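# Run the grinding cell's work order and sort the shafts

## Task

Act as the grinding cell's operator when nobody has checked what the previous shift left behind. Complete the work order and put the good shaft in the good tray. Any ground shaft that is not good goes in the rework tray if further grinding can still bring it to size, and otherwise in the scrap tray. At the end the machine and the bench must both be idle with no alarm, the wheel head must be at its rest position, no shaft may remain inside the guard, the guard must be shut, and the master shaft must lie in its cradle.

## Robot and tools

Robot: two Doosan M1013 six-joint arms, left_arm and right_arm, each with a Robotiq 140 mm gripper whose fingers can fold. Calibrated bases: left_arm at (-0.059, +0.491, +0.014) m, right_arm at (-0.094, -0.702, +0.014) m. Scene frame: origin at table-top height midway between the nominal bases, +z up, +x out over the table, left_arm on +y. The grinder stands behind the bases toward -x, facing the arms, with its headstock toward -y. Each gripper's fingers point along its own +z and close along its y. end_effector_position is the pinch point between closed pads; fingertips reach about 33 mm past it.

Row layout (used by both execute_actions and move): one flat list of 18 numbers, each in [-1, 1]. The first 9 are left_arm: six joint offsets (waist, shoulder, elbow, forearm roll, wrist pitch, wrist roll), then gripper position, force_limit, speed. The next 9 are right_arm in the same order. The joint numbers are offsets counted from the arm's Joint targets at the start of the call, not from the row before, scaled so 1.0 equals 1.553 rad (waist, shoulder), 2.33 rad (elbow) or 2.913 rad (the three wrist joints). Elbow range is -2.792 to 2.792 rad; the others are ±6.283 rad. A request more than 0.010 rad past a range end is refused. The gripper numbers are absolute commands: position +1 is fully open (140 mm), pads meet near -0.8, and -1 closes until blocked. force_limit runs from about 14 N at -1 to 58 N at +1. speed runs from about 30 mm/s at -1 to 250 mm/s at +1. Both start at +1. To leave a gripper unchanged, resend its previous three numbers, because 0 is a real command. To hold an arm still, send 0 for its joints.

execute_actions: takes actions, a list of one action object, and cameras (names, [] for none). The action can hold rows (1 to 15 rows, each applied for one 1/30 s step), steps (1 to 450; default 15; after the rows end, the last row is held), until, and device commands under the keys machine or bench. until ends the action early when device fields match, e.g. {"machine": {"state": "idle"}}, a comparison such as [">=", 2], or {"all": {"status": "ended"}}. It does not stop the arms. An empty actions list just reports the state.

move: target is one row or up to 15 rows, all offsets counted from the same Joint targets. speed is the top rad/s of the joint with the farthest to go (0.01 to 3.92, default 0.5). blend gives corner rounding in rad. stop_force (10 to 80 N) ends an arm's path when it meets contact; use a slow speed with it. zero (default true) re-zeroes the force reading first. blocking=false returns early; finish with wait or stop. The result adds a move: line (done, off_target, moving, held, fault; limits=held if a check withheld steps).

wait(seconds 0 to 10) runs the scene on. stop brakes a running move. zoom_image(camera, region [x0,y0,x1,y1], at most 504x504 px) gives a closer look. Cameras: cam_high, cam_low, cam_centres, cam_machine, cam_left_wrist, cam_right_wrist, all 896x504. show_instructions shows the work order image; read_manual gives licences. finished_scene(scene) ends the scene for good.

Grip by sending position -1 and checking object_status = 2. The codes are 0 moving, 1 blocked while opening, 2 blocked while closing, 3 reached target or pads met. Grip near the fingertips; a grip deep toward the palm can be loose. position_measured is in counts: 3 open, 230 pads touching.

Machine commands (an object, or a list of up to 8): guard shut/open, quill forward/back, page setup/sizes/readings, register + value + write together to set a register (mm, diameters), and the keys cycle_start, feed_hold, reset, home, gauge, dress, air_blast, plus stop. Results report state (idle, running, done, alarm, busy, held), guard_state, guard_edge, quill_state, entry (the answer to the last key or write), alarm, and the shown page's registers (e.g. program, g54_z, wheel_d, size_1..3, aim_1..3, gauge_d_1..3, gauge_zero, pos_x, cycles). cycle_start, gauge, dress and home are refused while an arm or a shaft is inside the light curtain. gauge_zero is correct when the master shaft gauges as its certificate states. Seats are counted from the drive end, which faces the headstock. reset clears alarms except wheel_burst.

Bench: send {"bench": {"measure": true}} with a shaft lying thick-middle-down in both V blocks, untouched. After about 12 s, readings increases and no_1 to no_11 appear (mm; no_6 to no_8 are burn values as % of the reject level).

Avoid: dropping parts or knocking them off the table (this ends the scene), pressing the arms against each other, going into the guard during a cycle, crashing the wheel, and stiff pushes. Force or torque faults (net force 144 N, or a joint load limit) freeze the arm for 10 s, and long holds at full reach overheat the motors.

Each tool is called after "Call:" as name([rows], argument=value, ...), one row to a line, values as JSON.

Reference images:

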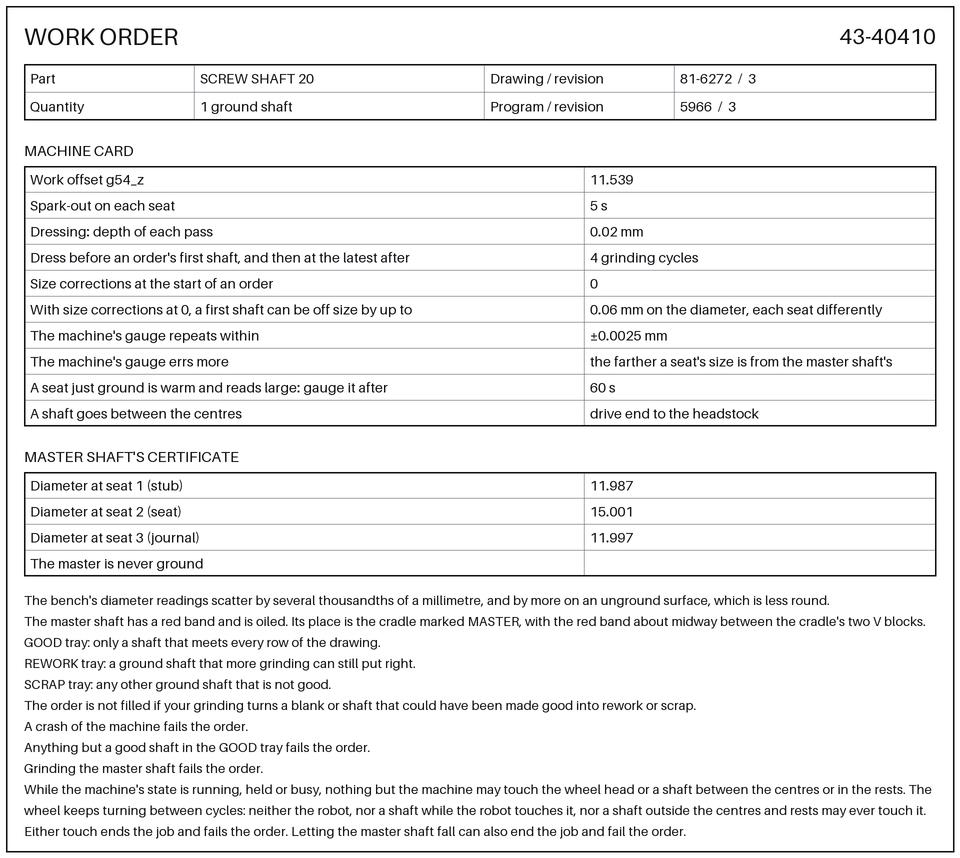

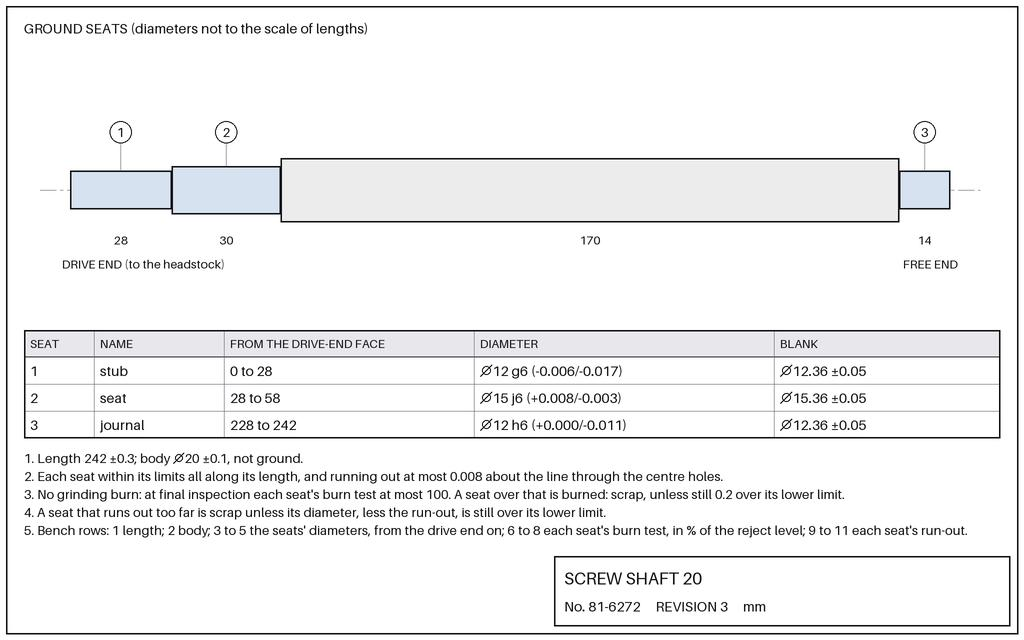

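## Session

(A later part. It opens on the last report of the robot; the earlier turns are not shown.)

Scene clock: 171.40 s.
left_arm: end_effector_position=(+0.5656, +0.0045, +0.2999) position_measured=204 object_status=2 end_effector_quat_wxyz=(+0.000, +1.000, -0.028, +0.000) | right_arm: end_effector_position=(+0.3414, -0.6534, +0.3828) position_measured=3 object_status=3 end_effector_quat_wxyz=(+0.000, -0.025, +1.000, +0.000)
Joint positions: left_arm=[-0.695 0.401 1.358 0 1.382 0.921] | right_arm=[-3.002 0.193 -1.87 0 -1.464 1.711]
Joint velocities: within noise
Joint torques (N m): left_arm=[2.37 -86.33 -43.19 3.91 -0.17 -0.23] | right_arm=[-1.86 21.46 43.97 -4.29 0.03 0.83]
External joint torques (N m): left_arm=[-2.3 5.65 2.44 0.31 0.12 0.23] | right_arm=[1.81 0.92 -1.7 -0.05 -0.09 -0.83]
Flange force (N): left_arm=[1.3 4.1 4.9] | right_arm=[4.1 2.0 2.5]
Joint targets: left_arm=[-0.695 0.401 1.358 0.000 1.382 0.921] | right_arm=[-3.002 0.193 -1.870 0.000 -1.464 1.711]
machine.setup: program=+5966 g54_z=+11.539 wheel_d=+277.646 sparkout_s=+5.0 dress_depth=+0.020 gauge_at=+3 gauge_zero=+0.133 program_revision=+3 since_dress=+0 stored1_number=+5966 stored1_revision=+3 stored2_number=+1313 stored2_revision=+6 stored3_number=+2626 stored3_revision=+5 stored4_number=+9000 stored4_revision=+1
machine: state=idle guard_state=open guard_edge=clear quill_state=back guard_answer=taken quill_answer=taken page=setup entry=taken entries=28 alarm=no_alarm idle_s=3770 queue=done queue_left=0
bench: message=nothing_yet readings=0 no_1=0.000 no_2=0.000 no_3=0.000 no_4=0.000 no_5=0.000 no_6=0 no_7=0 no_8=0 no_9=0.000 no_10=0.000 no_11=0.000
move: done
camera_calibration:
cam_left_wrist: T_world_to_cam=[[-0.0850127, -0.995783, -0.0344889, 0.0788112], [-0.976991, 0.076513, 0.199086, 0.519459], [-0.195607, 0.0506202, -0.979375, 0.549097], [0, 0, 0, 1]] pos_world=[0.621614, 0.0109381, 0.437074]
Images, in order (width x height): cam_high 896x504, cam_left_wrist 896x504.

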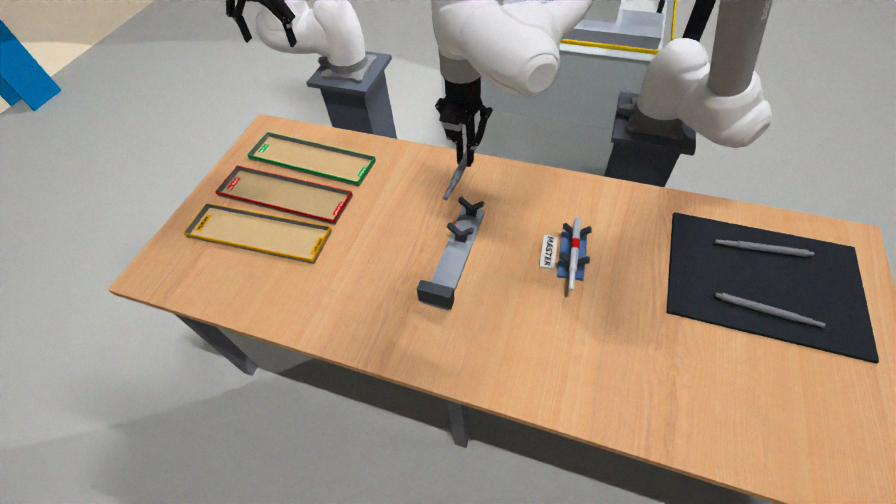

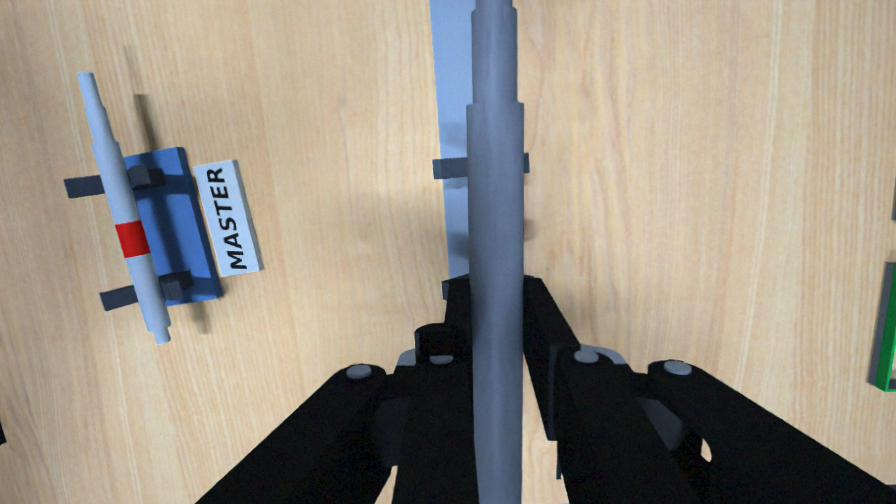

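Call:
move(target=[-0.0027,0.0509,0.0706,0,-0.0836,-0.0128,-1,1,-1,0,0,0,0,0,0,1,1,1], speed=0.25, cameras=["cam_left_wrist","cam_low"])

Call:
zoom_image(camera="cam_low", region=[400, 200, 600, 320])

Scene clock: 174.83 s.
left_arm: end_effector_position=(+0.5657, +0.0000, +0.1497) position_measured=204 object_status=2 end_effector_quat_wxyz=(+0.000, +1.000, -0.012, +0.000) | right_arm: end_effector_position=(+0.3414, -0.6534, +0.3828) position_measured=3 object_status=3 end_effector_quat_wxyz=(+0.000, -0.025, +1.000, +0.000)
Joint positions: left_arm=[-0.7 0.48 1.522 0 1.138 0.884] | right_arm=[-3.002 0.193 -1.87 0 -1.464 1.711]
Joint velocities: within noise
Joint torques (N m): left_arm=[2.26 -90.8 -40.19 3.62 -0.1 -0.12] | right_arm=[-1.95 20.82 44.08 -4.18 -0.04 0.87]
External joint torques (N m): left_arm=[-2.26 5.37 2.22 0.3 0.04 0.12] | right_arm=[1.97 0.94 -1.98 -0.15 -0.01 -0.87]
Flange force (N): left_arm=[0.6 3.8 5.6] | right_arm=[4.6 2.2 3.1]
Joint targets: left_arm=[-0.700 0.480 1.522 0.000 1.138 0.884] | right_arm=[-3.002 0.193 -1.870 0.000 -1.464 1.711]
machine.setup: program=+5966 g54_z=+11.539 wheel_d=+277.646 sparkout_s=+5.0 dress_depth=+0.020 gauge_at=+3 gauge_zero=+0.133 program_revision=+3 since_dress=+0 stored1_number=+5966 stored1_revision=+3 stored2_number=+1313 stored2_revision=+6 stored3_number=+2626 stored3_revision=+5 stored4_number=+9000 stored4_revision=+1
machine: state=idle guard_state=open guard_edge=clear quill_state=back guard_answer=taken quill_answer=taken page=setup entry=taken entries=28 alarm=no_alarm idle_s=3773 queue=done queue_left=0
bench: message=nothing_yet readings=0 no_1=0.000 no_2=0.000 no_3=0.000 no_4=0.000 no_5=0.000 no_6=0 no_7=0 no_8=0 no_9=0.000 no_10=0.000 no_11=0.000
move: done
camera_calibration:
cam_left_wrist: T_world_to_cam=[[-0.0520538, -0.998047, -0.0345397, 0.0505267], [-0.978976, 0.0441676, 0.199135, 0.550974], [-0.197221, 0.0441793, -0.979363, 0.403065], [0, 0, 0, 1]] pos_world=[0.621514, 0.00828563, 0.286774]
Images, in order (width x height): cam_low 896x504, cam_left_wrist 896x504.

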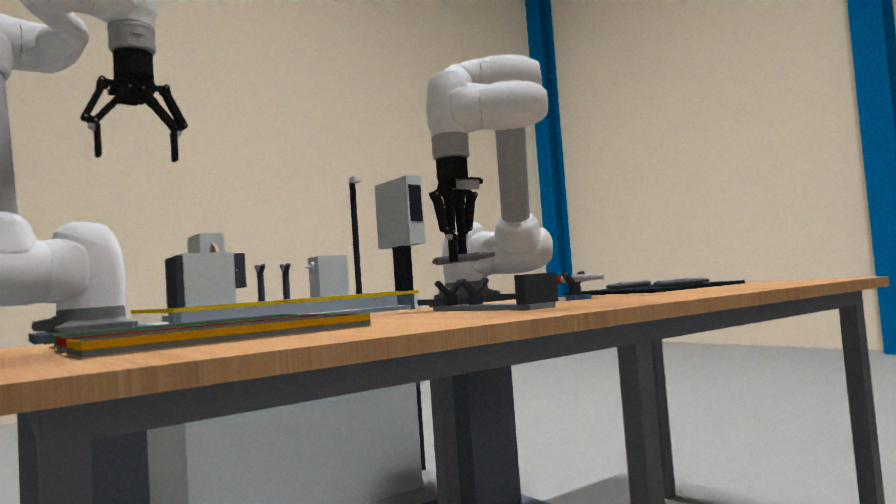

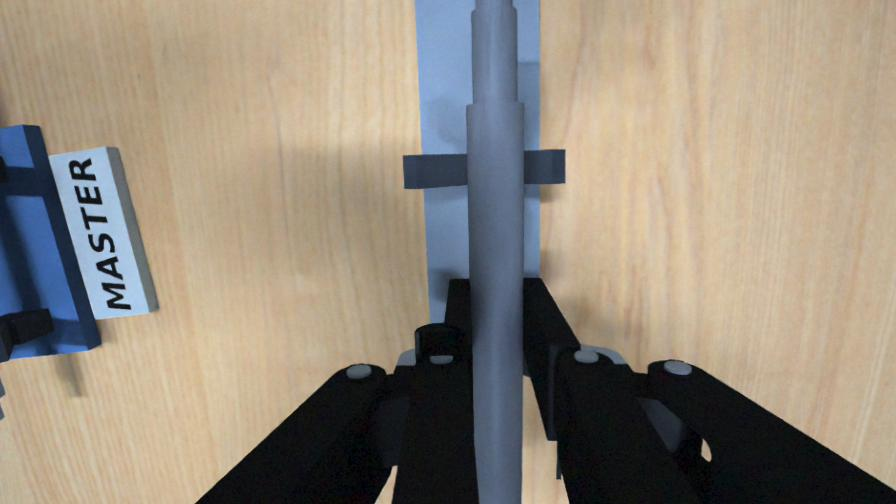

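Scaled by 2.520 from the camera's 896x504 image, which has a finer 1280x720 frame.

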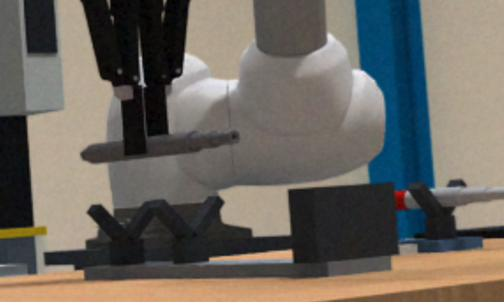

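Call:
move([
  [0.0008,0.0234,0.0182,0,-0.0268,-0.0034,-1,1,-1,0,0,0,0,0,0,1,1,1],
  [0.0008,0.0364,0.0261,0,-0.04,-0.0034,-1,1,-1,0,0,0,0,0,0,1,1,1],
], speed=[0.06,0.015], stop_force=12, cameras=["cam_left_wrist","cam_low"])

Call:
zoom_image(camera="cam_low", region=[400, 200, 600, 320])

Scene clock: 179.80 s.
left_arm: end_effector_position=(+0.5660, +0.0011, +0.0817) position_measured=204 object_status=2 end_effector_quat_wxyz=(+0.000, +1.000, -0.006, +0.000) | right_arm: end_effector_position=(+0.3414, -0.6534, +0.3828) position_measured=3 object_status=3 end_effector_quat_wxyz=(+0.000, -0.025, +1.000, +0.000)
Joint positions: left_arm=[-0.698 0.531 1.578 0 1.033 0.874] | right_arm=[-3.002 0.193 -1.87 0 -1.464 1.711]
Joint velocities: within noise
Joint torques (N m): left_arm=[-1.12 -74.38 -31.32 2.18 -2.96 -0.08] | right_arm=[-2.42 21.5 44.35 -4.27 0.01 0.91]
External joint torques (N m): left_arm=[1.04 -13.02 -4.35 1.49 2.91 0.08] | right_arm=[2.45 0.41 -2.07 -0.07 -0.06 -0.91]
Flange force (N): left_arm=[-3.4 -4.4 -18.4] | right_arm=[3.9 3.3 3.2]
Joint targets: left_arm=[-0.698 0.531 1.578 0.000 1.033 0.874] | right_arm=[-3.002 0.193 -1.870 0.000 -1.464 1.711]
machine.setup: program=+5966 g54_z=+11.539 wheel_d=+277.646 sparkout_s=+5.0 dress_depth=+0.020 gauge_at=+3 gauge_zero=+0.133 program_revision=+3 since_dress=+0 stored1_number=+5966 stored1_revision=+3 stored2_number=+1313 stored2_revision=+6 stored3_number=+2626 stored3_revision=+5 stored4_number=+9000 stored4_revision=+1
machine: state=idle guard_state=open guard_edge=clear quill_state=back guard_answer=taken quill_answer=taken page=setup entry=taken entries=28 alarm=no_alarm idle_s=3778 queue=done queue_left=0
bench: message=nothing_yet readings=0 no_1=0.000 no_2=0.000 no_3=0.000 no_4=0.000 no_5=0.000 no_6=0 no_7=0 no_8=0 no_9=0.000 no_10=0.000 no_11=0.000
move: contact (left_arm); path passed 1 of 2 targets; left_arm: the wrist pitch is farthest, 0.011 rad from its target
camera_calibration:
cam_left_wrist: T_world_to_cam=[[-0.0408655, -0.998553, -0.0349581, 0.0429123], [-0.979286, 0.0330837, 0.199759, 0.564905], [-0.198313, 0.0423973, -0.979221, 0.337124], [0, 0, 0, 1]] pos_world=[0.621814, 0.00986788, 0.218775]
Images, in order (width x height): cam_low 896x504, cam_left_wrist 896x504.

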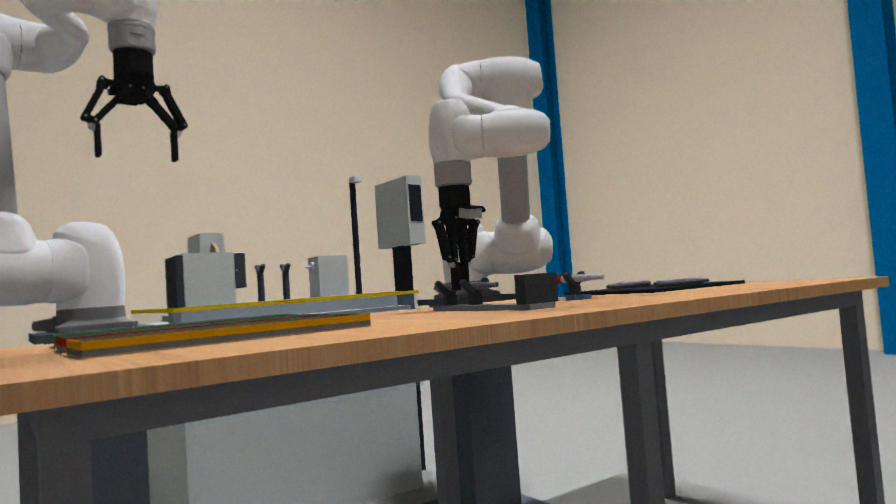

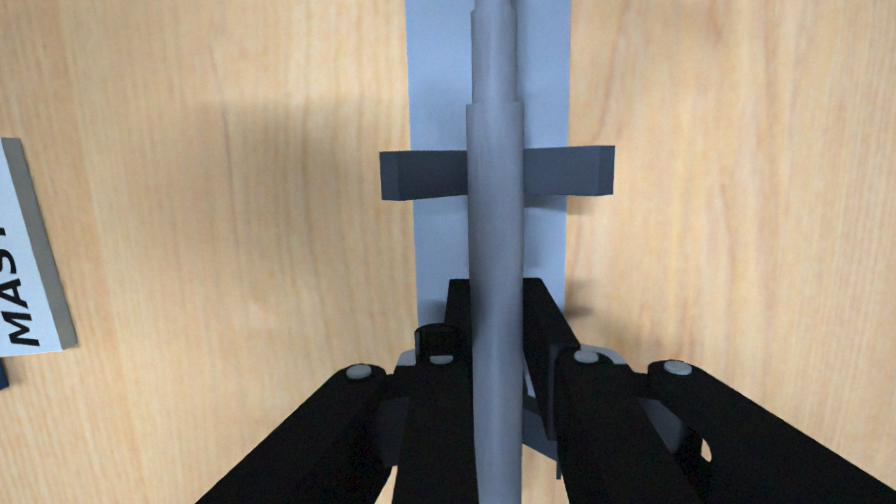

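Scaled by 2.520 from the camera's 896x504 image, which has a finer 1280x720 frame.

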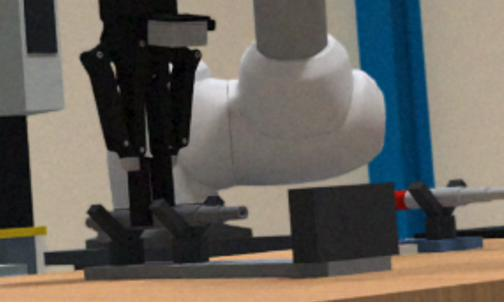

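Call:
move(target=[0,0,0,0,0,0,-0.2,1,-0.9,0,0,0,0,0,0,1,1,1], cameras=[])

Call:
execute_actions([
  {"bench":{"measure":true},"steps":420,"until":{"bench":{"readings":[">=",1]}}},
], cameras=["cam_left_wrist"])

Scene clock: 181.07 s.
left_arm: end_effector_position=(+0.5660, +0.0011, +0.0816) position_measured=154 object_status=0 end_effector_quat_wxyz=(+0.000, +1.000, -0.006, +0.000) | right_arm: end_effector_position=(+0.3414, -0.6534, +0.3828) position_measured=3 object_status=3 end_effector_quat_wxyz=(+0.000, -0.025, +1.000, +0.000)
Joint positions: left_arm=[-0.698 0.531 1.578 0 1.033 0.874] | right_arm=[-3.002 0.193 -1.87 0 -1.464 1.711]
Joint velocities: within noise
Joint torques (N m): left_arm=[2.36 -89.2 -35.38 3.41 -0.15 -0.16] | right_arm=[-2.29 22.16 43.82 -4.19 0.02 1.02]
External joint torques (N m): left_arm=[-2.34 1.92 -0.2 0.27 0.1 0.16] | right_arm=[2.32 -0.19 -1.68 -0.13 -0.07 -1.02]
Flange force (N): left_arm=[0.8 4.1 1.3] | right_arm=[2.3 2.8 2.7]
Joint targets: left_arm=[-0.698 0.531 1.578 0.000 1.033 0.874] | right_arm=[-3.002 0.193 -1.870 0.000 -1.464 1.711]
machine.setup: program=+5966 g54_z=+11.539 wheel_d=+277.646 sparkout_s=+5.0 dress_depth=+0.020 gauge_at=+3 gauge_zero=+0.133 program_revision=+3 since_dress=+0 stored1_number=+5966 stored1_revision=+3 stored2_number=+1313 stored2_revision=+6 stored3_number=+2626 stored3_revision=+5 stored4_number=+9000 stored4_revision=+1
machine: state=idle guard_state=open guard_edge=clear quill_state=back guard_answer=taken quill_answer=taken page=setup entry=taken entries=28 alarm=no_alarm idle_s=3779 queue=done queue_left=0
bench: message=nothing_yet readings=0 no_1=0.000 no_2=0.000 no_3=0.000 no_4=0.000 no_5=0.000 no_6=0 no_7=0 no_8=0 no_9=0.000 no_10=0.000 no_11=0.000
move: done
No camera images: "cameras" was empty.

Scene clock: 193.27 s.
left_arm: end_effector_position=(+0.5660, +0.0011, +0.0817) position_measured=154 object_status=3 end_effector_quat_wxyz=(+0.000, +1.000, -0.006, +0.000) | right_arm: end_effector_position=(+0.3414, -0.6534, +0.3828) position_measured=3 object_status=3 end_effector_quat_wxyz=(+0.000, -0.025, +1.000, +0.000)
Joint positions: left_arm=[-0.698 0.531 1.578 0 1.033 0.874] | right_arm=[-3.002 0.193 -1.87 0 -1.464 1.711]
Joint velocities: within noise
Joint torques (N m): left_arm=[2.44 -89.2 -35.51 3.41 -0.15 -0.16] | right_arm=[-2.56 21.87 44.19 -4.2 -0.02 0.8]
External joint torques (N m): left_arm=[-2.51 1.8 -0.12 0.27 0.11 0.16] | right_arm=[2.5 0.49 -1.92 -0.14 -0.04 -0.8]
Flange force (N): left_arm=[0.4 4.0 1.2] | right_arm=[3.9 3.6 3.0]
Joint targets: left_arm=[-0.698 0.531 1.578 0.000 1.033 0.874] | right_arm=[-3.002 0.193 -1.870 0.000 -1.464 1.711]
Tool commands: left_gripper/position=-0.2 left_gripper/force_limit=+1.0 left_gripper/speed=-0.9 right_gripper/position=+1.0 right_gripper/force_limit=+1.0 right_gripper/speed=+1.0
machine.setup: program=+5966 g54_z=+11.539 wheel_d=+277.646 sparkout_s=+5.0 dress_depth=+0.020 gauge_at=+3 gauge_zero=+0.133 program_revision=+3 since_dress=+0 stored1_number=+5966 stored1_revision=+3 stored2_number=+1313 stored2_revision=+6 stored3_number=+2626 stored3_revision=+5 stored4_number=+9000 stored4_revision=+1
machine: state=idle guard_state=open guard_edge=clear quill_state=back guard_answer=taken quill_answer=taken page=setup entry=taken entries=28 alarm=no_alarm idle_s=3791 queue=done queue_left=0
bench: message=measure_taken readings=1 no_1=242.004 no_2=19.935 no_3=12.350 no_4=15.382 no_5=12.386 no_6=46 no_7=46 no_8=47 no_9=0.002 no_10=0.014 no_11=0.002
camera_calibration:
cam_left_wrist: T_world_to_cam=[[-0.0408655, -0.998553, -0.0349581, 0.0429123], [-0.979286, 0.0330837, 0.199759, 0.564905], [-0.198313, 0.0423973, -0.979221, 0.337124], [0, 0, 0, 1]] pos_world=[0.621814, 0.00986788, 0.218775]
Images, in order (width x height): cam_left_wrist 896x504.

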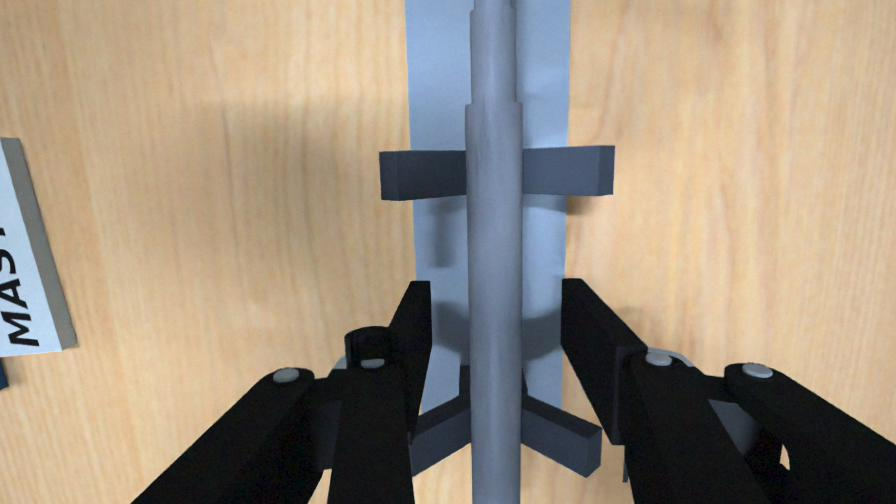

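Call:
execute_actions([
  {"machine":[{"guard":"shut"},{"air_blast":true},{"guard":"open"}],"steps":15},
], cameras=[])

Call:
move(target=[0,0,0,0,0,0,-1,1,-1,0,0,0,0,0,0,1,1,1], cameras=[])

Call:
wait(seconds=1, cameras=["cam_left_wrist","cam_machine"])

Scene clock: 194.67 s.
left_arm: end_effector_position=(+0.5660, +0.0011, +0.0817) position_measured=154 object_status=3 end_effector_quat_wxyz=(+0.000, +1.000, -0.006, +0.000) | right_arm: end_effector_position=(+0.3414, -0.6534, +0.3828) position_measured=3 object_status=3 end_effector_quat_wxyz=(+0.000, -0.025, +1.000, +0.000)
Joint positions: left_arm=[-0.698 0.531 1.578 0 1.033 0.874] | right_arm=[-3.002 0.193 -1.87 0 -1.464 1.711]
Joint velocities: within noise
Joint torques (N m): left_arm=[2.47 -89.17 -35.48 3.39 -0.13 -0.16] | right_arm=[-1.91 21.53 44.11 -4.23 0.07 0.81]
External joint torques (N m): left_arm=[-2.5 1.81 -0.2 0.28 0.08 0.16] | right_arm=[1.93 0.5 -1.89 -0.1 -0.12 -0.81]
Flange force (N): left_arm=[0.5 4.1 1.2] | right_arm=[3.7 2.3 2.8]
Joint targets: left_arm=[-0.698 0.531 1.578 0.000 1.033 0.874] | right_arm=[-3.002 0.193 -1.870 0.000 -1.464 1.711]
Tool commands: left_gripper/position=-0.2 left_gripper/force_limit=+1.0 left_gripper/speed=-0.9 right_gripper/position=+1.0 right_gripper/force_limit=+1.0 right_gripper/speed=+1.0
machine.setup: program=+5966 g54_z=+11.539 wheel_d=+277.646 sparkout_s=+5.0 dress_depth=+0.020 gauge_at=+3 gauge_zero=+0.133 program_revision=+3 since_dress=+0 stored1_number=+5966 stored1_revision=+3 stored2_number=+1313 stored2_revision=+6 stored3_number=+2626 stored3_revision=+5 stored4_number=+9000 stored4_revision=+1
machine: state=idle guard_state=between guard_edge=clear quill_state=back guard_answer=taken quill_answer=taken page=setup entry=taken entries=28 alarm=no_alarm idle_s=3793 queue=running queue_left=2
bench: message=measure_taken readings=1 no_1=242.004 no_2=19.935 no_3=12.350 no_4=15.382 no_5=12.386 no_6=46 no_7=46 no_8=47 no_9=0.002 no_10=0.014 no_11=0.002
No camera images: "cameras" was empty.

Scene clock: 196.37 s.
left_arm: end_effector_position=(+0.5660, +0.0011, +0.0817) position_measured=204 object_status=0 end_effector_quat_wxyz=(+0.000, +1.000, -0.006, +0.000) | right_arm: end_effector_position=(+0.3414, -0.6534, +0.3828) position_measured=3 object_status=3 end_effector_quat_wxyz=(+0.000, -0.025, +1.000, +0.000)
Joint positions: left_arm=[-0.698 0.531 1.578 0 1.033 0.874] | right_arm=[-3.002 0.193 -1.87 0 -1.464 1.711]
Joint velocities: within noise
Joint torques (N m): left_arm=[-10.18 -73.6 -34.9 -1.19 -5.82 -0.15] | right_arm=[-1.96 20.89 43.93 -4.25 0.03 0.95]
External joint torques (N m): left_arm=[10.2 -13.73 -0.74 4.87 5.77 0.15] | right_arm=[1.92 1.41 -1.66 -0.09 -0.09 -0.95]
Flange force (N): left_arm=[-1.3 -17.4 -20.8] | right_arm=[4.9 1.9 2.3]
Joint targets: left_arm=[-0.698 0.531 1.578 0.000 1.033 0.874] | right_arm=[-3.002 0.193 -1.870 0.000 -1.464 1.711]
machine.setup: program=+5966 g54_z=+11.539 wheel_d=+277.646 sparkout_s=+5.0 dress_depth=+0.020 gauge_at=+3 gauge_zero=+0.133 program_revision=+3 since_dress=+0 stored1_number=+5966 stored1_revision=+3 stored2_number=+1313 stored2_revision=+6 stored3_number=+2626 stored3_revision=+5 stored4_number=+9000 stored4_revision=+1
machine: state=busy guard_state=shut guard_edge=clear quill_state=back guard_answer=taken quill_answer=taken page=setup entry=taken entries=29 alarm=no_alarm idle_s=3794 queue=running queue_left=1
bench: message=measure_taken readings=1 no_1=242.004 no_2=19.935 no_3=12.350 no_4=15.382 no_5=12.386 no_6=46 no_7=46 no_8=47 no_9=0.002 no_10=0.014 no_11=0.002
move: done
No camera images: "cameras" was empty.

Scene clock: 197.37 s.
left_arm: end_effector_position=(+0.5660, +0.0011, +0.0817) position_measured=204 object_status=2 end_effector_quat_wxyz=(+0.000, +1.000, -0.006, +0.000) | right_arm: end_effector_position=(+0.3414, -0.6534, +0.3828) position_measured=3 object_status=3 end_effector_quat_wxyz=(+0.000, -0.025, +1.000, +0.000)
Joint positions: left_arm=[-0.698 0.531 1.578 0 1.033 0.874] | right_arm=[-3.002 0.193 -1.87 0 -1.464 1.711]
Joint velocities: within noise
Joint torques (N m): left_arm=[-10.46 -73.71 -35.47 -1.39 -6.21 -0.13] | right_arm=[-2.5 21.28 43.92 -4.27 -0.01 1.01]
External joint torques (N m): left_arm=[10.48 -13.72 -0.19 5.07 6.16 0.13] | right_arm=[2.52 0.63 -1.83 -0.05 -0.05 -1]
Flange force (N): left_arm=[-1.7 -18.1 -21.0] | right_arm=[4.0 3.2 2.8]
Joint targets: left_arm=[-0.698 0.531 1.578 0.000 1.033 0.874] | right_arm=[-3.002 0.193 -1.870 0.000 -1.464 1.711]
Tool commands: left_gripper/position=-1.0 left_gripper/force_limit=+1.0 left_gripper/speed=-1.0 right_gripper/position=+1.0 right_gripper/force_limit=+1.0 right_gripper/speed=+1.0
machine.setup: program=+5966 g54_z=+11.539 wheel_d=+277.646 sparkout_s=+5.0 dress_depth=+0.020 gauge_at=+3 gauge_zero=+0.133 program_revision=+3 since_dress=+0 stored1_number=+5966 stored1_revision=+3 stored2_number=+1313 stored2_revision=+6 stored3_number=+2626 stored3_revision=+5 stored4_number=+9000 stored4_revision=+1
machine: state=busy guard_state=shut guard_edge=clear quill_state=back guard_answer=taken quill_answer=taken page=setup entry=taken entries=29 alarm=no_alarm idle_s=3795 queue=running queue_left=1
bench: message=measure_taken readings=1 no_1=242.004 no_2=19.935 no_3=12.350 no_4=15.382 no_5=12.386 no_6=46 no_7=46 no_8=47 no_9=0.002 no_10=0.014 no_11=0.002
wait: 1.00 s
camera_calibration:
cam_left_wrist: T_world_to_cam=[[-0.0408611, -0.998553, -0.034959, 0.0429098], [-0.979287, 0.0330793, 0.199759, 0.564905], [-0.198313, 0.0423972, -0.979221, 0.337124], [0, 0, 0, 1]] pos_world=[0.621814, 0.00986787, 0.218775]
Images, in order (width x height): cam_machine 896x504, cam_left_wrist 896x504.

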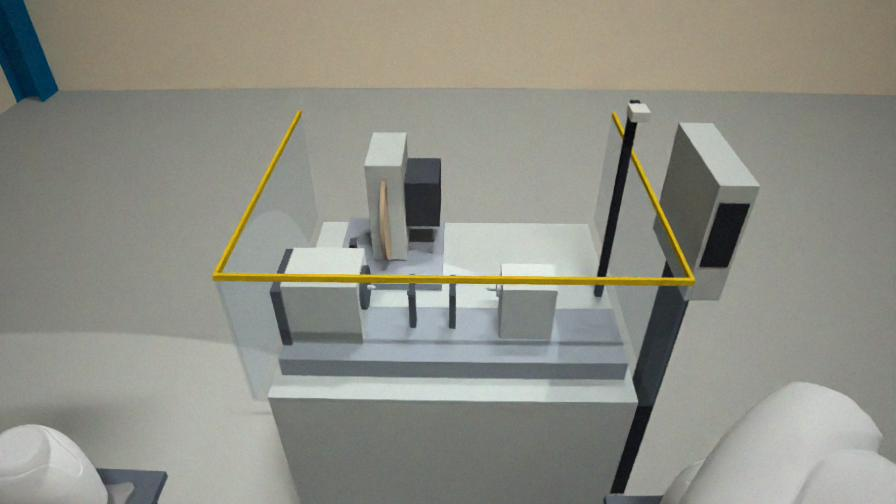

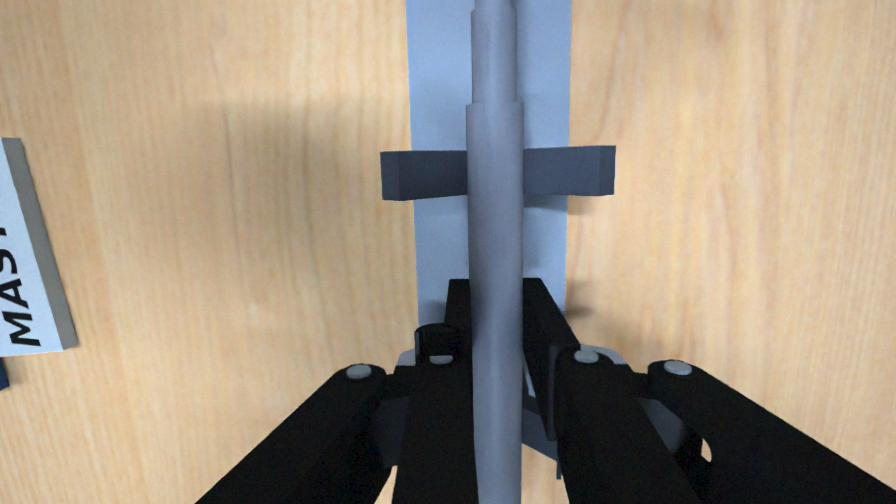

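Call:
move([
  [0,-0.0145,-0.0089,0,0.0147,0,-1,1,-1,0,0,0,0,0,0,1,1,1],
  [0,-0.0917,-0.1793,0,0.1921,0,-1,1,-1,0,0,0,0,0,0,1,1,1],
  [-0.5731,-0.1024,-0.2009,0,0.2146,-0.0374,-1,1,-1,0,0,0,0,0,0,1,1,1],
], speed=[0.08,0.4,0.7], cameras=["cam_left_wrist"])

Call:
move(target=[-0.5718,-0.0108,-0.02,0,0.0223,-0.0374,-1,1,-1,0,0,0,0,0,0,1,1,1], speed=0.6, cameras=["cam_left_wrist","cam_machine"])

Scene clock: 201.97 s.
left_arm: end_effector_position=(-0.0466, -0.2920, +0.4609) position_measured=204 object_status=2 end_effector_quat_wxyz=(+0.001, +0.922, -0.386, +0.000) | right_arm: end_effector_position=(+0.3414, -0.6534, +0.3828) position_measured=3 object_status=3 end_effector_quat_wxyz=(+0.000, -0.025, +1.000, +0.000)
Joint positions: left_arm=[-1.588 0.372 1.11 0 1.658 0.765] | right_arm=[-3.002 0.193 -1.87 0 -1.464 1.711]
Joint velocities: within noise
Joint torques (N m): left_arm=[2.1 -84.1 -43.65 4 -0.17 -0.17] | right_arm=[-2.5 22.21 44.35 -4.23 0.07 0.9]
External joint torques (N m): left_arm=[-1.83 6.13 2.55 0.26 0.12 0.17] | right_arm=[2.45 0.23 -1.98 -0.12 -0.12 -0.9]
Flange force (N): left_arm=[1.8 4.7 4.0] | right_arm=[3.5 3.3 3.0]
Joint targets: left_arm=[-1.589 0.372 1.110 0.000 1.658 0.765] | right_arm=[-3.002 0.193 -1.870 0.000 -1.464 1.711]
machine.setup: program=+5966 g54_z=+11.539 wheel_d=+277.646 sparkout_s=+5.0 dress_depth=+0.020 gauge_at=+3 gauge_zero=+0.133 program_revision=+3 since_dress=+0 stored1_number=+5966 stored1_revision=+3 stored2_number=+1313 stored2_revision=+6 stored3_number=+2626 stored3_revision=+5 stored4_number=+9000 stored4_revision=+1
machine: state=idle guard_state=open guard_edge=clear quill_state=back guard_answer=taken quill_answer=taken page=setup entry=taken entries=29 alarm=no_alarm idle_s=3800 queue=done queue_left=0
bench: message=measure_taken readings=1 no_1=242.004 no_2=19.935 no_3=12.350 no_4=15.382 no_5=12.386 no_6=46 no_7=46 no_8=47 no_9=0.002 no_10=0.014 no_11=0.002
move: done
camera_calibration:
cam_left_wrist: T_world_to_cam=[[-0.732153, -0.680319, -0.0334419, -0.201451], [-0.672021, 0.713473, 0.198352, 0.112537], [-0.111083, 0.167698, -0.97956, 0.640217], [0, 0, 0, 1]] pos_world=[-0.000748936, -0.324706, 0.598073]
Images, in order (width x height): cam_left_wrist 896x504.

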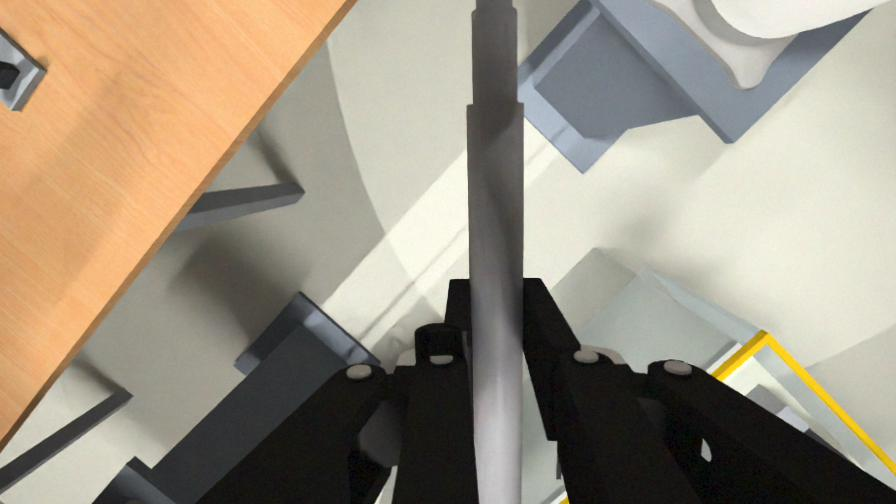

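Scene clock: 203.93 s.
left_arm: end_effector_position=(-0.6476, -0.0038, +0.4998) position_measured=204 object_status=2 end_effector_quat_wxyz=(+0.000, +0.707, -0.708, +0.000) | right_arm: end_effector_position=(+0.3414, -0.6534, +0.3828) position_measured=3 object_status=3 end_effector_quat_wxyz=(+0.000, -0.025, +1.000, +0.000)
Joint positions: left_arm=[-2.477 0.355 1.063 0 1.723 0.656] | right_arm=[-3.002 0.193 -1.87 0 -1.464 1.711]
Joint velocities: within noise
Joint torques (N m): left_arm=[2.45 -82.13 -43.38 3.95 -0.15 -0.15] | right_arm=[-2.45 21.75 44.02 -4.27 0.09 0.91]
External joint torques (N m): left_arm=[-2.21 5.46 2.37 0.31 0.12 0.15] | right_arm=[2.51 -0.01 -1.81 -0.06 -0.14 -0.91]
Flange force (N): left_arm=[0.5 4.7 3.5] | right_arm=[2.9 3.5 2.7]
Joint targets: left_arm=[-2.477 0.355 1.063 0.000 1.723 0.656] | right_arm=[-3.002 0.193 -1.870 0.000 -1.464 1.711]
machine.setup: program=+5966 g54_z=+11.539 wheel_d=+277.646 sparkout_s=+5.0 dress_depth=+0.020 gauge_at=+3 gauge_zero=+0.133 program_revision=+3 since_dress=+0 stored1_number=+5966 stored1_revision=+3 stored2_number=+1313 stored2_revision=+6 stored3_number=+2626 stored3_revision=+5 stored4_number=+9000 stored4_revision=+1
machine: state=idle guard_state=open guard_edge=clear quill_state=back guard_answer=taken quill_answer=taken page=setup entry=taken entries=29 alarm=no_alarm idle_s=3802 queue=done queue_left=0
bench: message=measure_taken readings=1 no_1=242.004 no_2=19.935 no_3=12.350 no_4=15.382 no_5=12.386 no_6=46 no_7=46 no_8=47 no_9=0.002 no_10=0.014 no_11=0.002
move: done
camera_calibration:
cam_left_wrist: T_world_to_cam=[[-0.998933, 0.0306813, -0.0345098, -0.613663], [0.0231989, 0.979637, 0.199434, -0.0539077], [0.039926, 0.198421, -0.979303, 0.660981], [0, 0, 0, 1]] pos_world=[-0.638148, -0.0595142, 0.636874]
Images, in order (width x height): cam_machine 896x504, cam_left_wrist 896x504.

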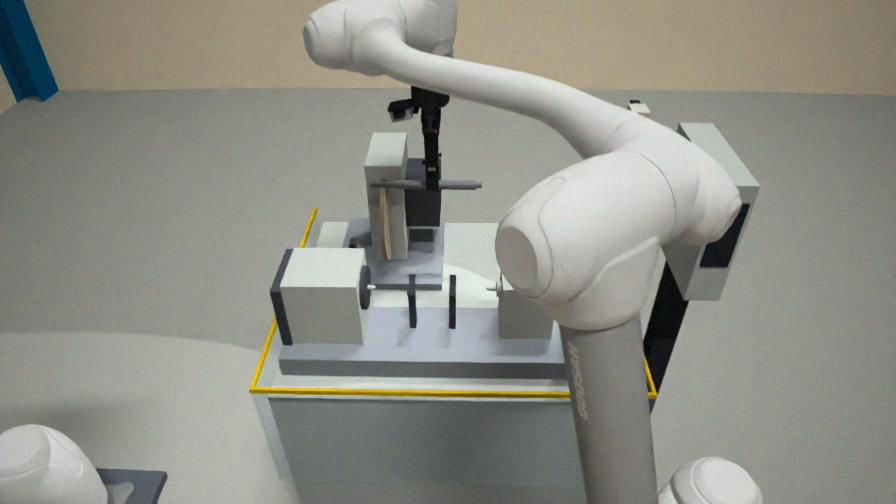

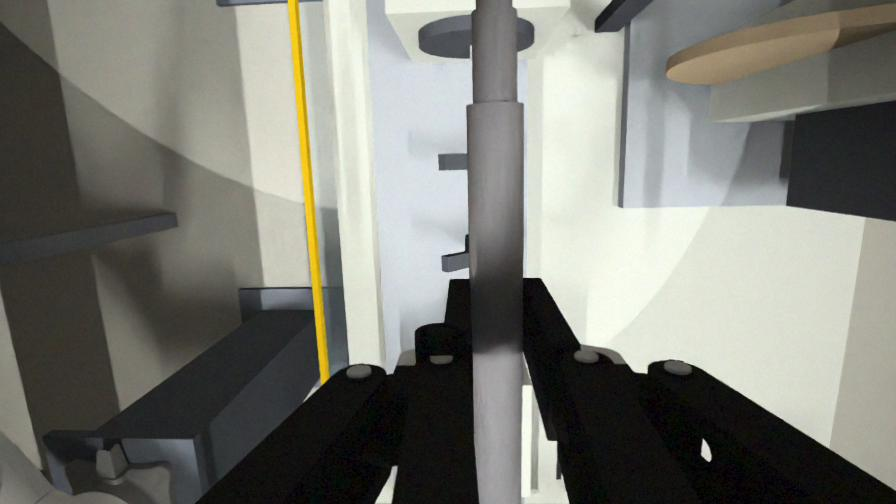

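Call:
move(target=[0,0.0283,0.1917,0,-0.1683,0,-1,1,-1,0,0,0,0,0,0,1,1,1], speed=0.25, cameras=["cam_left_wrist"])

Call:
move(target=[0,0.0087,0.0111,0,-0.0135,0,-1,1,-1,0,0,0,0,0,0,1,1,1], speed=0.012, stop_force=12, cameras=["cam_centres","cam_machine","cam_left_wrist"])

Call:
zoom_image(camera="cam_machine", region=[340, 200, 520, 340])

Scene clock: 206.77 s.
left_arm: end_effector_position=(-0.6477, -0.0037, +0.2194) position_measured=204 object_status=2 end_effector_quat_wxyz=(+0.000, +0.706, -0.708, +0.000) | right_arm: end_effector_position=(+0.3414, -0.6534, +0.3828) position_measured=3 object_status=3 end_effector_quat_wxyz=(+0.000, -0.025, +1.000, +0.000)
Joint positions: left_arm=[-2.477 0.399 1.51 0 1.232 0.656] | right_arm=[-3.002 0.193 -1.87 0 -1.464 1.711]
Joint velocities: within noise
Joint torques (N m): left_arm=[2.27 -84.26 -41.33 3.75 -0.18 -0.17] | right_arm=[-2.41 21.82 44.24 -4.26 0.01 1.05]
External joint torques (N m): left_arm=[-2.36 5.59 2.26 0.3 0.14 0.17] | right_arm=[2.46 0.2 -1.83 -0.09 -0.06 -1.05]
Flange force (N): left_arm=[0.1 4.5 5.3] | right_arm=[3.2 3.0 2.9]
Joint targets: left_arm=[-2.477 0.399 1.510 0.000 1.232 0.656] | right_arm=[-3.002 0.193 -1.870 0.000 -1.464 1.711]
machine.setup: program=+5966 g54_z=+11.539 wheel_d=+277.646 sparkout_s=+5.0 dress_depth=+0.020 gauge_at=+3 gauge_zero=+0.133 program_revision=+3 since_dress=+0 stored1_number=+5966 stored1_revision=+3 stored2_number=+1313 stored2_revision=+6 stored3_number=+2626 stored3_revision=+5 stored4_number=+9000 stored4_revision=+1
machine: state=idle guard_state=open guard_edge=clear quill_state=back guard_answer=taken quill_answer=taken page=setup entry=taken entries=29 alarm=no_alarm idle_s=3805 queue=done queue_left=0
bench: message=measure_taken readings=1 no_1=242.004 no_2=19.935 no_3=12.350 no_4=15.382 no_5=12.386 no_6=46 no_7=46 no_8=47 no_9=0.002 no_10=0.014 no_11=0.002
move: done
camera_calibration:
cam_left_wrist: T_world_to_cam=[[-0.998915, 0.0308694, -0.0348774, -0.623388], [0.023301, 0.979588, 0.199659, 0.00190221], [0.0403288, 0.19863, -0.979245, 0.386621], [0, 0, 0, 1]] pos_world=[-0.638348, -0.0594142, 0.356475]
Images, in order (width x height): cam_left_wrist 896x504.

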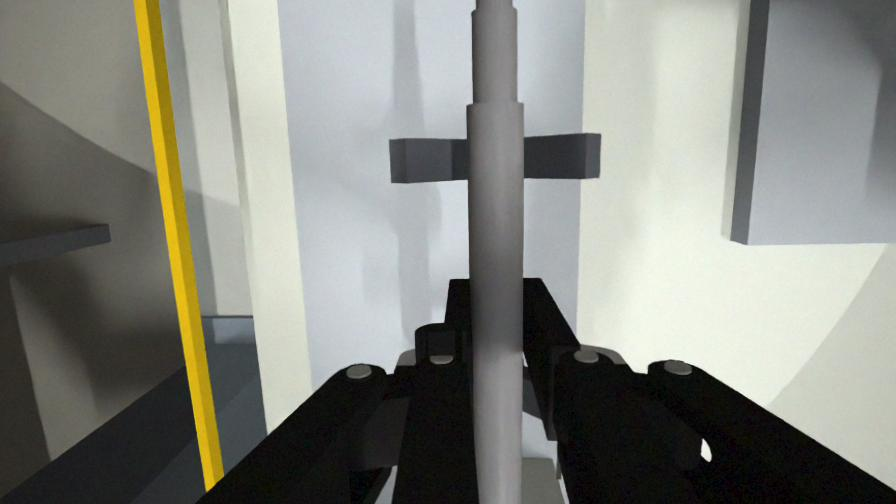

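Scene clock: 209.87 s.
left_arm: end_effector_position=(-0.6478, -0.0037, +0.2013) position_measured=204 object_status=2 end_effector_quat_wxyz=(+0.000, +0.706, -0.708, +0.000) | right_arm: end_effector_position=(+0.3414, -0.6534, +0.3828) position_measured=3 object_status=3 end_effector_quat_wxyz=(+0.000, -0.025, +1.000, +0.000)
Joint positions: left_arm=[-2.477 0.409 1.53 0 1.203 0.656] | right_arm=[-3.002 0.193 -1.87 0 -1.464 1.711]
Joint velocities: within noise
Joint torques (N m): left_arm=[2.37 -63.84 -30.19 3.89 -2.35 -0.12] | right_arm=[-2.67 21.88 44.37 -4.23 -0.06 0.94]
External joint torques (N m): left_arm=[-2.33 -15.36 -8.44 0.12 2.31 0.12] | right_arm=[2.6 0.57 -2.12 -0.11 0 -0.94]
Flange force (N): left_arm=[-4.1 -0.4 -21.7] | right_arm=[4.3 3.5 3.4]
Joint targets: left_arm=[-2.477 0.409 1.530 0.000 1.203 0.656] | right_arm=[-3.002 0.193 -1.870 0.000 -1.464 1.711]
machine.setup: program=+5966 g54_z=+11.539 wheel_d=+277.646 sparkout_s=+5.0 dress_depth=+0.020 gauge_at=+3 gauge_zero=+0.133 program_revision=+3 since_dress=+0 stored1_number=+5966 stored1_revision=+3 stored2_number=+1313 stored2_revision=+6 stored3_number=+2626 stored3_revision=+5 stored4_number=+9000 stored4_revision=+1
machine: state=idle guard_state=open guard_edge=clear quill_state=back guard_answer=taken quill_answer=taken page=setup entry=taken entries=29 alarm=no_alarm idle_s=3808 queue=done queue_left=0
bench: message=measure_taken readings=1 no_1=242.004 no_2=19.935 no_3=12.350 no_4=15.382 no_5=12.386 no_6=46 no_7=46 no_8=47 no_9=0.002 no_10=0.014 no_11=0.002
move: contact (left_arm)
camera_calibration:
cam_left_wrist: T_world_to_cam=[[-0.998915, 0.030865, -0.0348782, -0.62402], [0.0232965, 0.979588, 0.199659, 0.00551327], [0.0403288, 0.19863, -0.979245, 0.368897], [0, 0, 0, 1]] pos_world=[-0.638348, -0.0594142, 0.338375]
Images, in order (width x height): cam_centres 896x504, cam_machine 896x504, cam_left_wrist 896x504.

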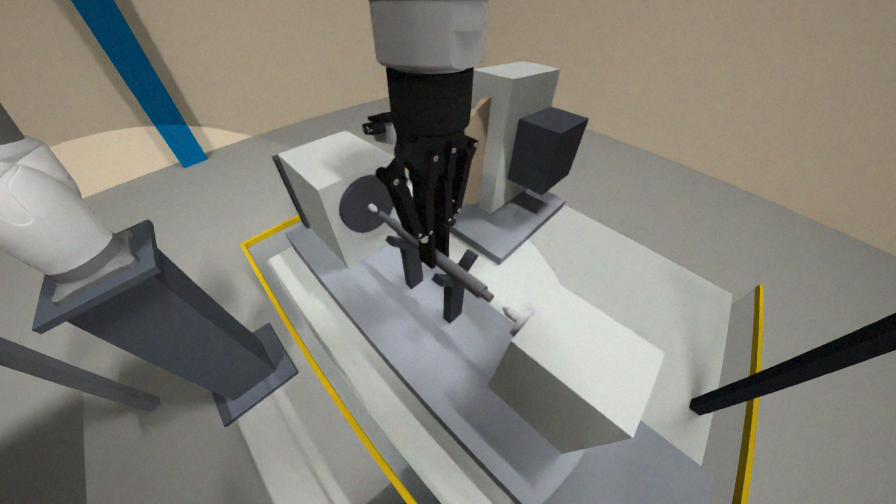

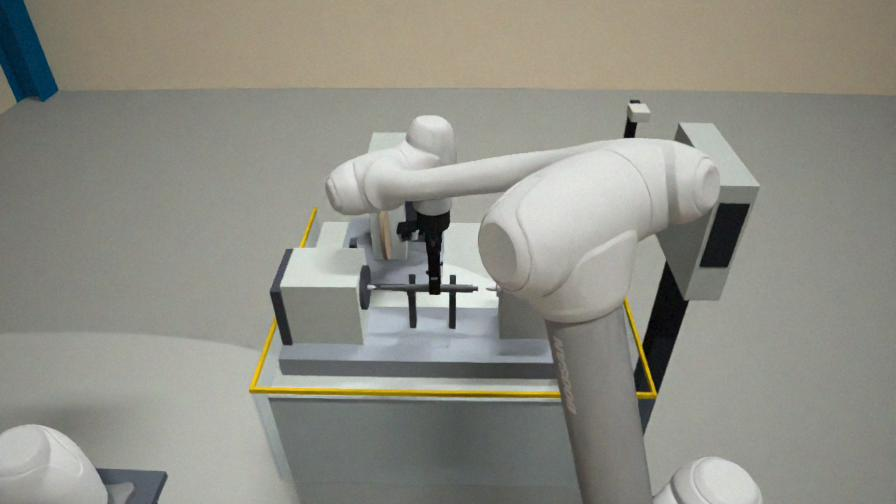

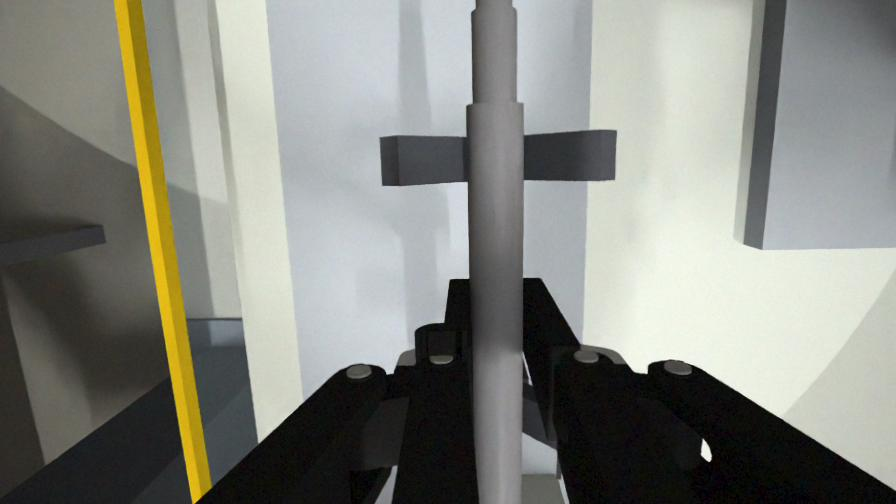

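Scaled by 2.800 from the camera's 896x504 image, which has a finer 1280x720 frame.

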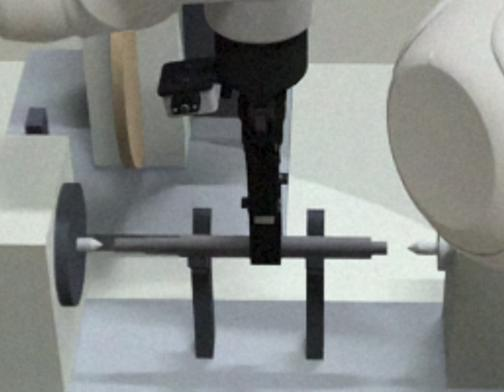

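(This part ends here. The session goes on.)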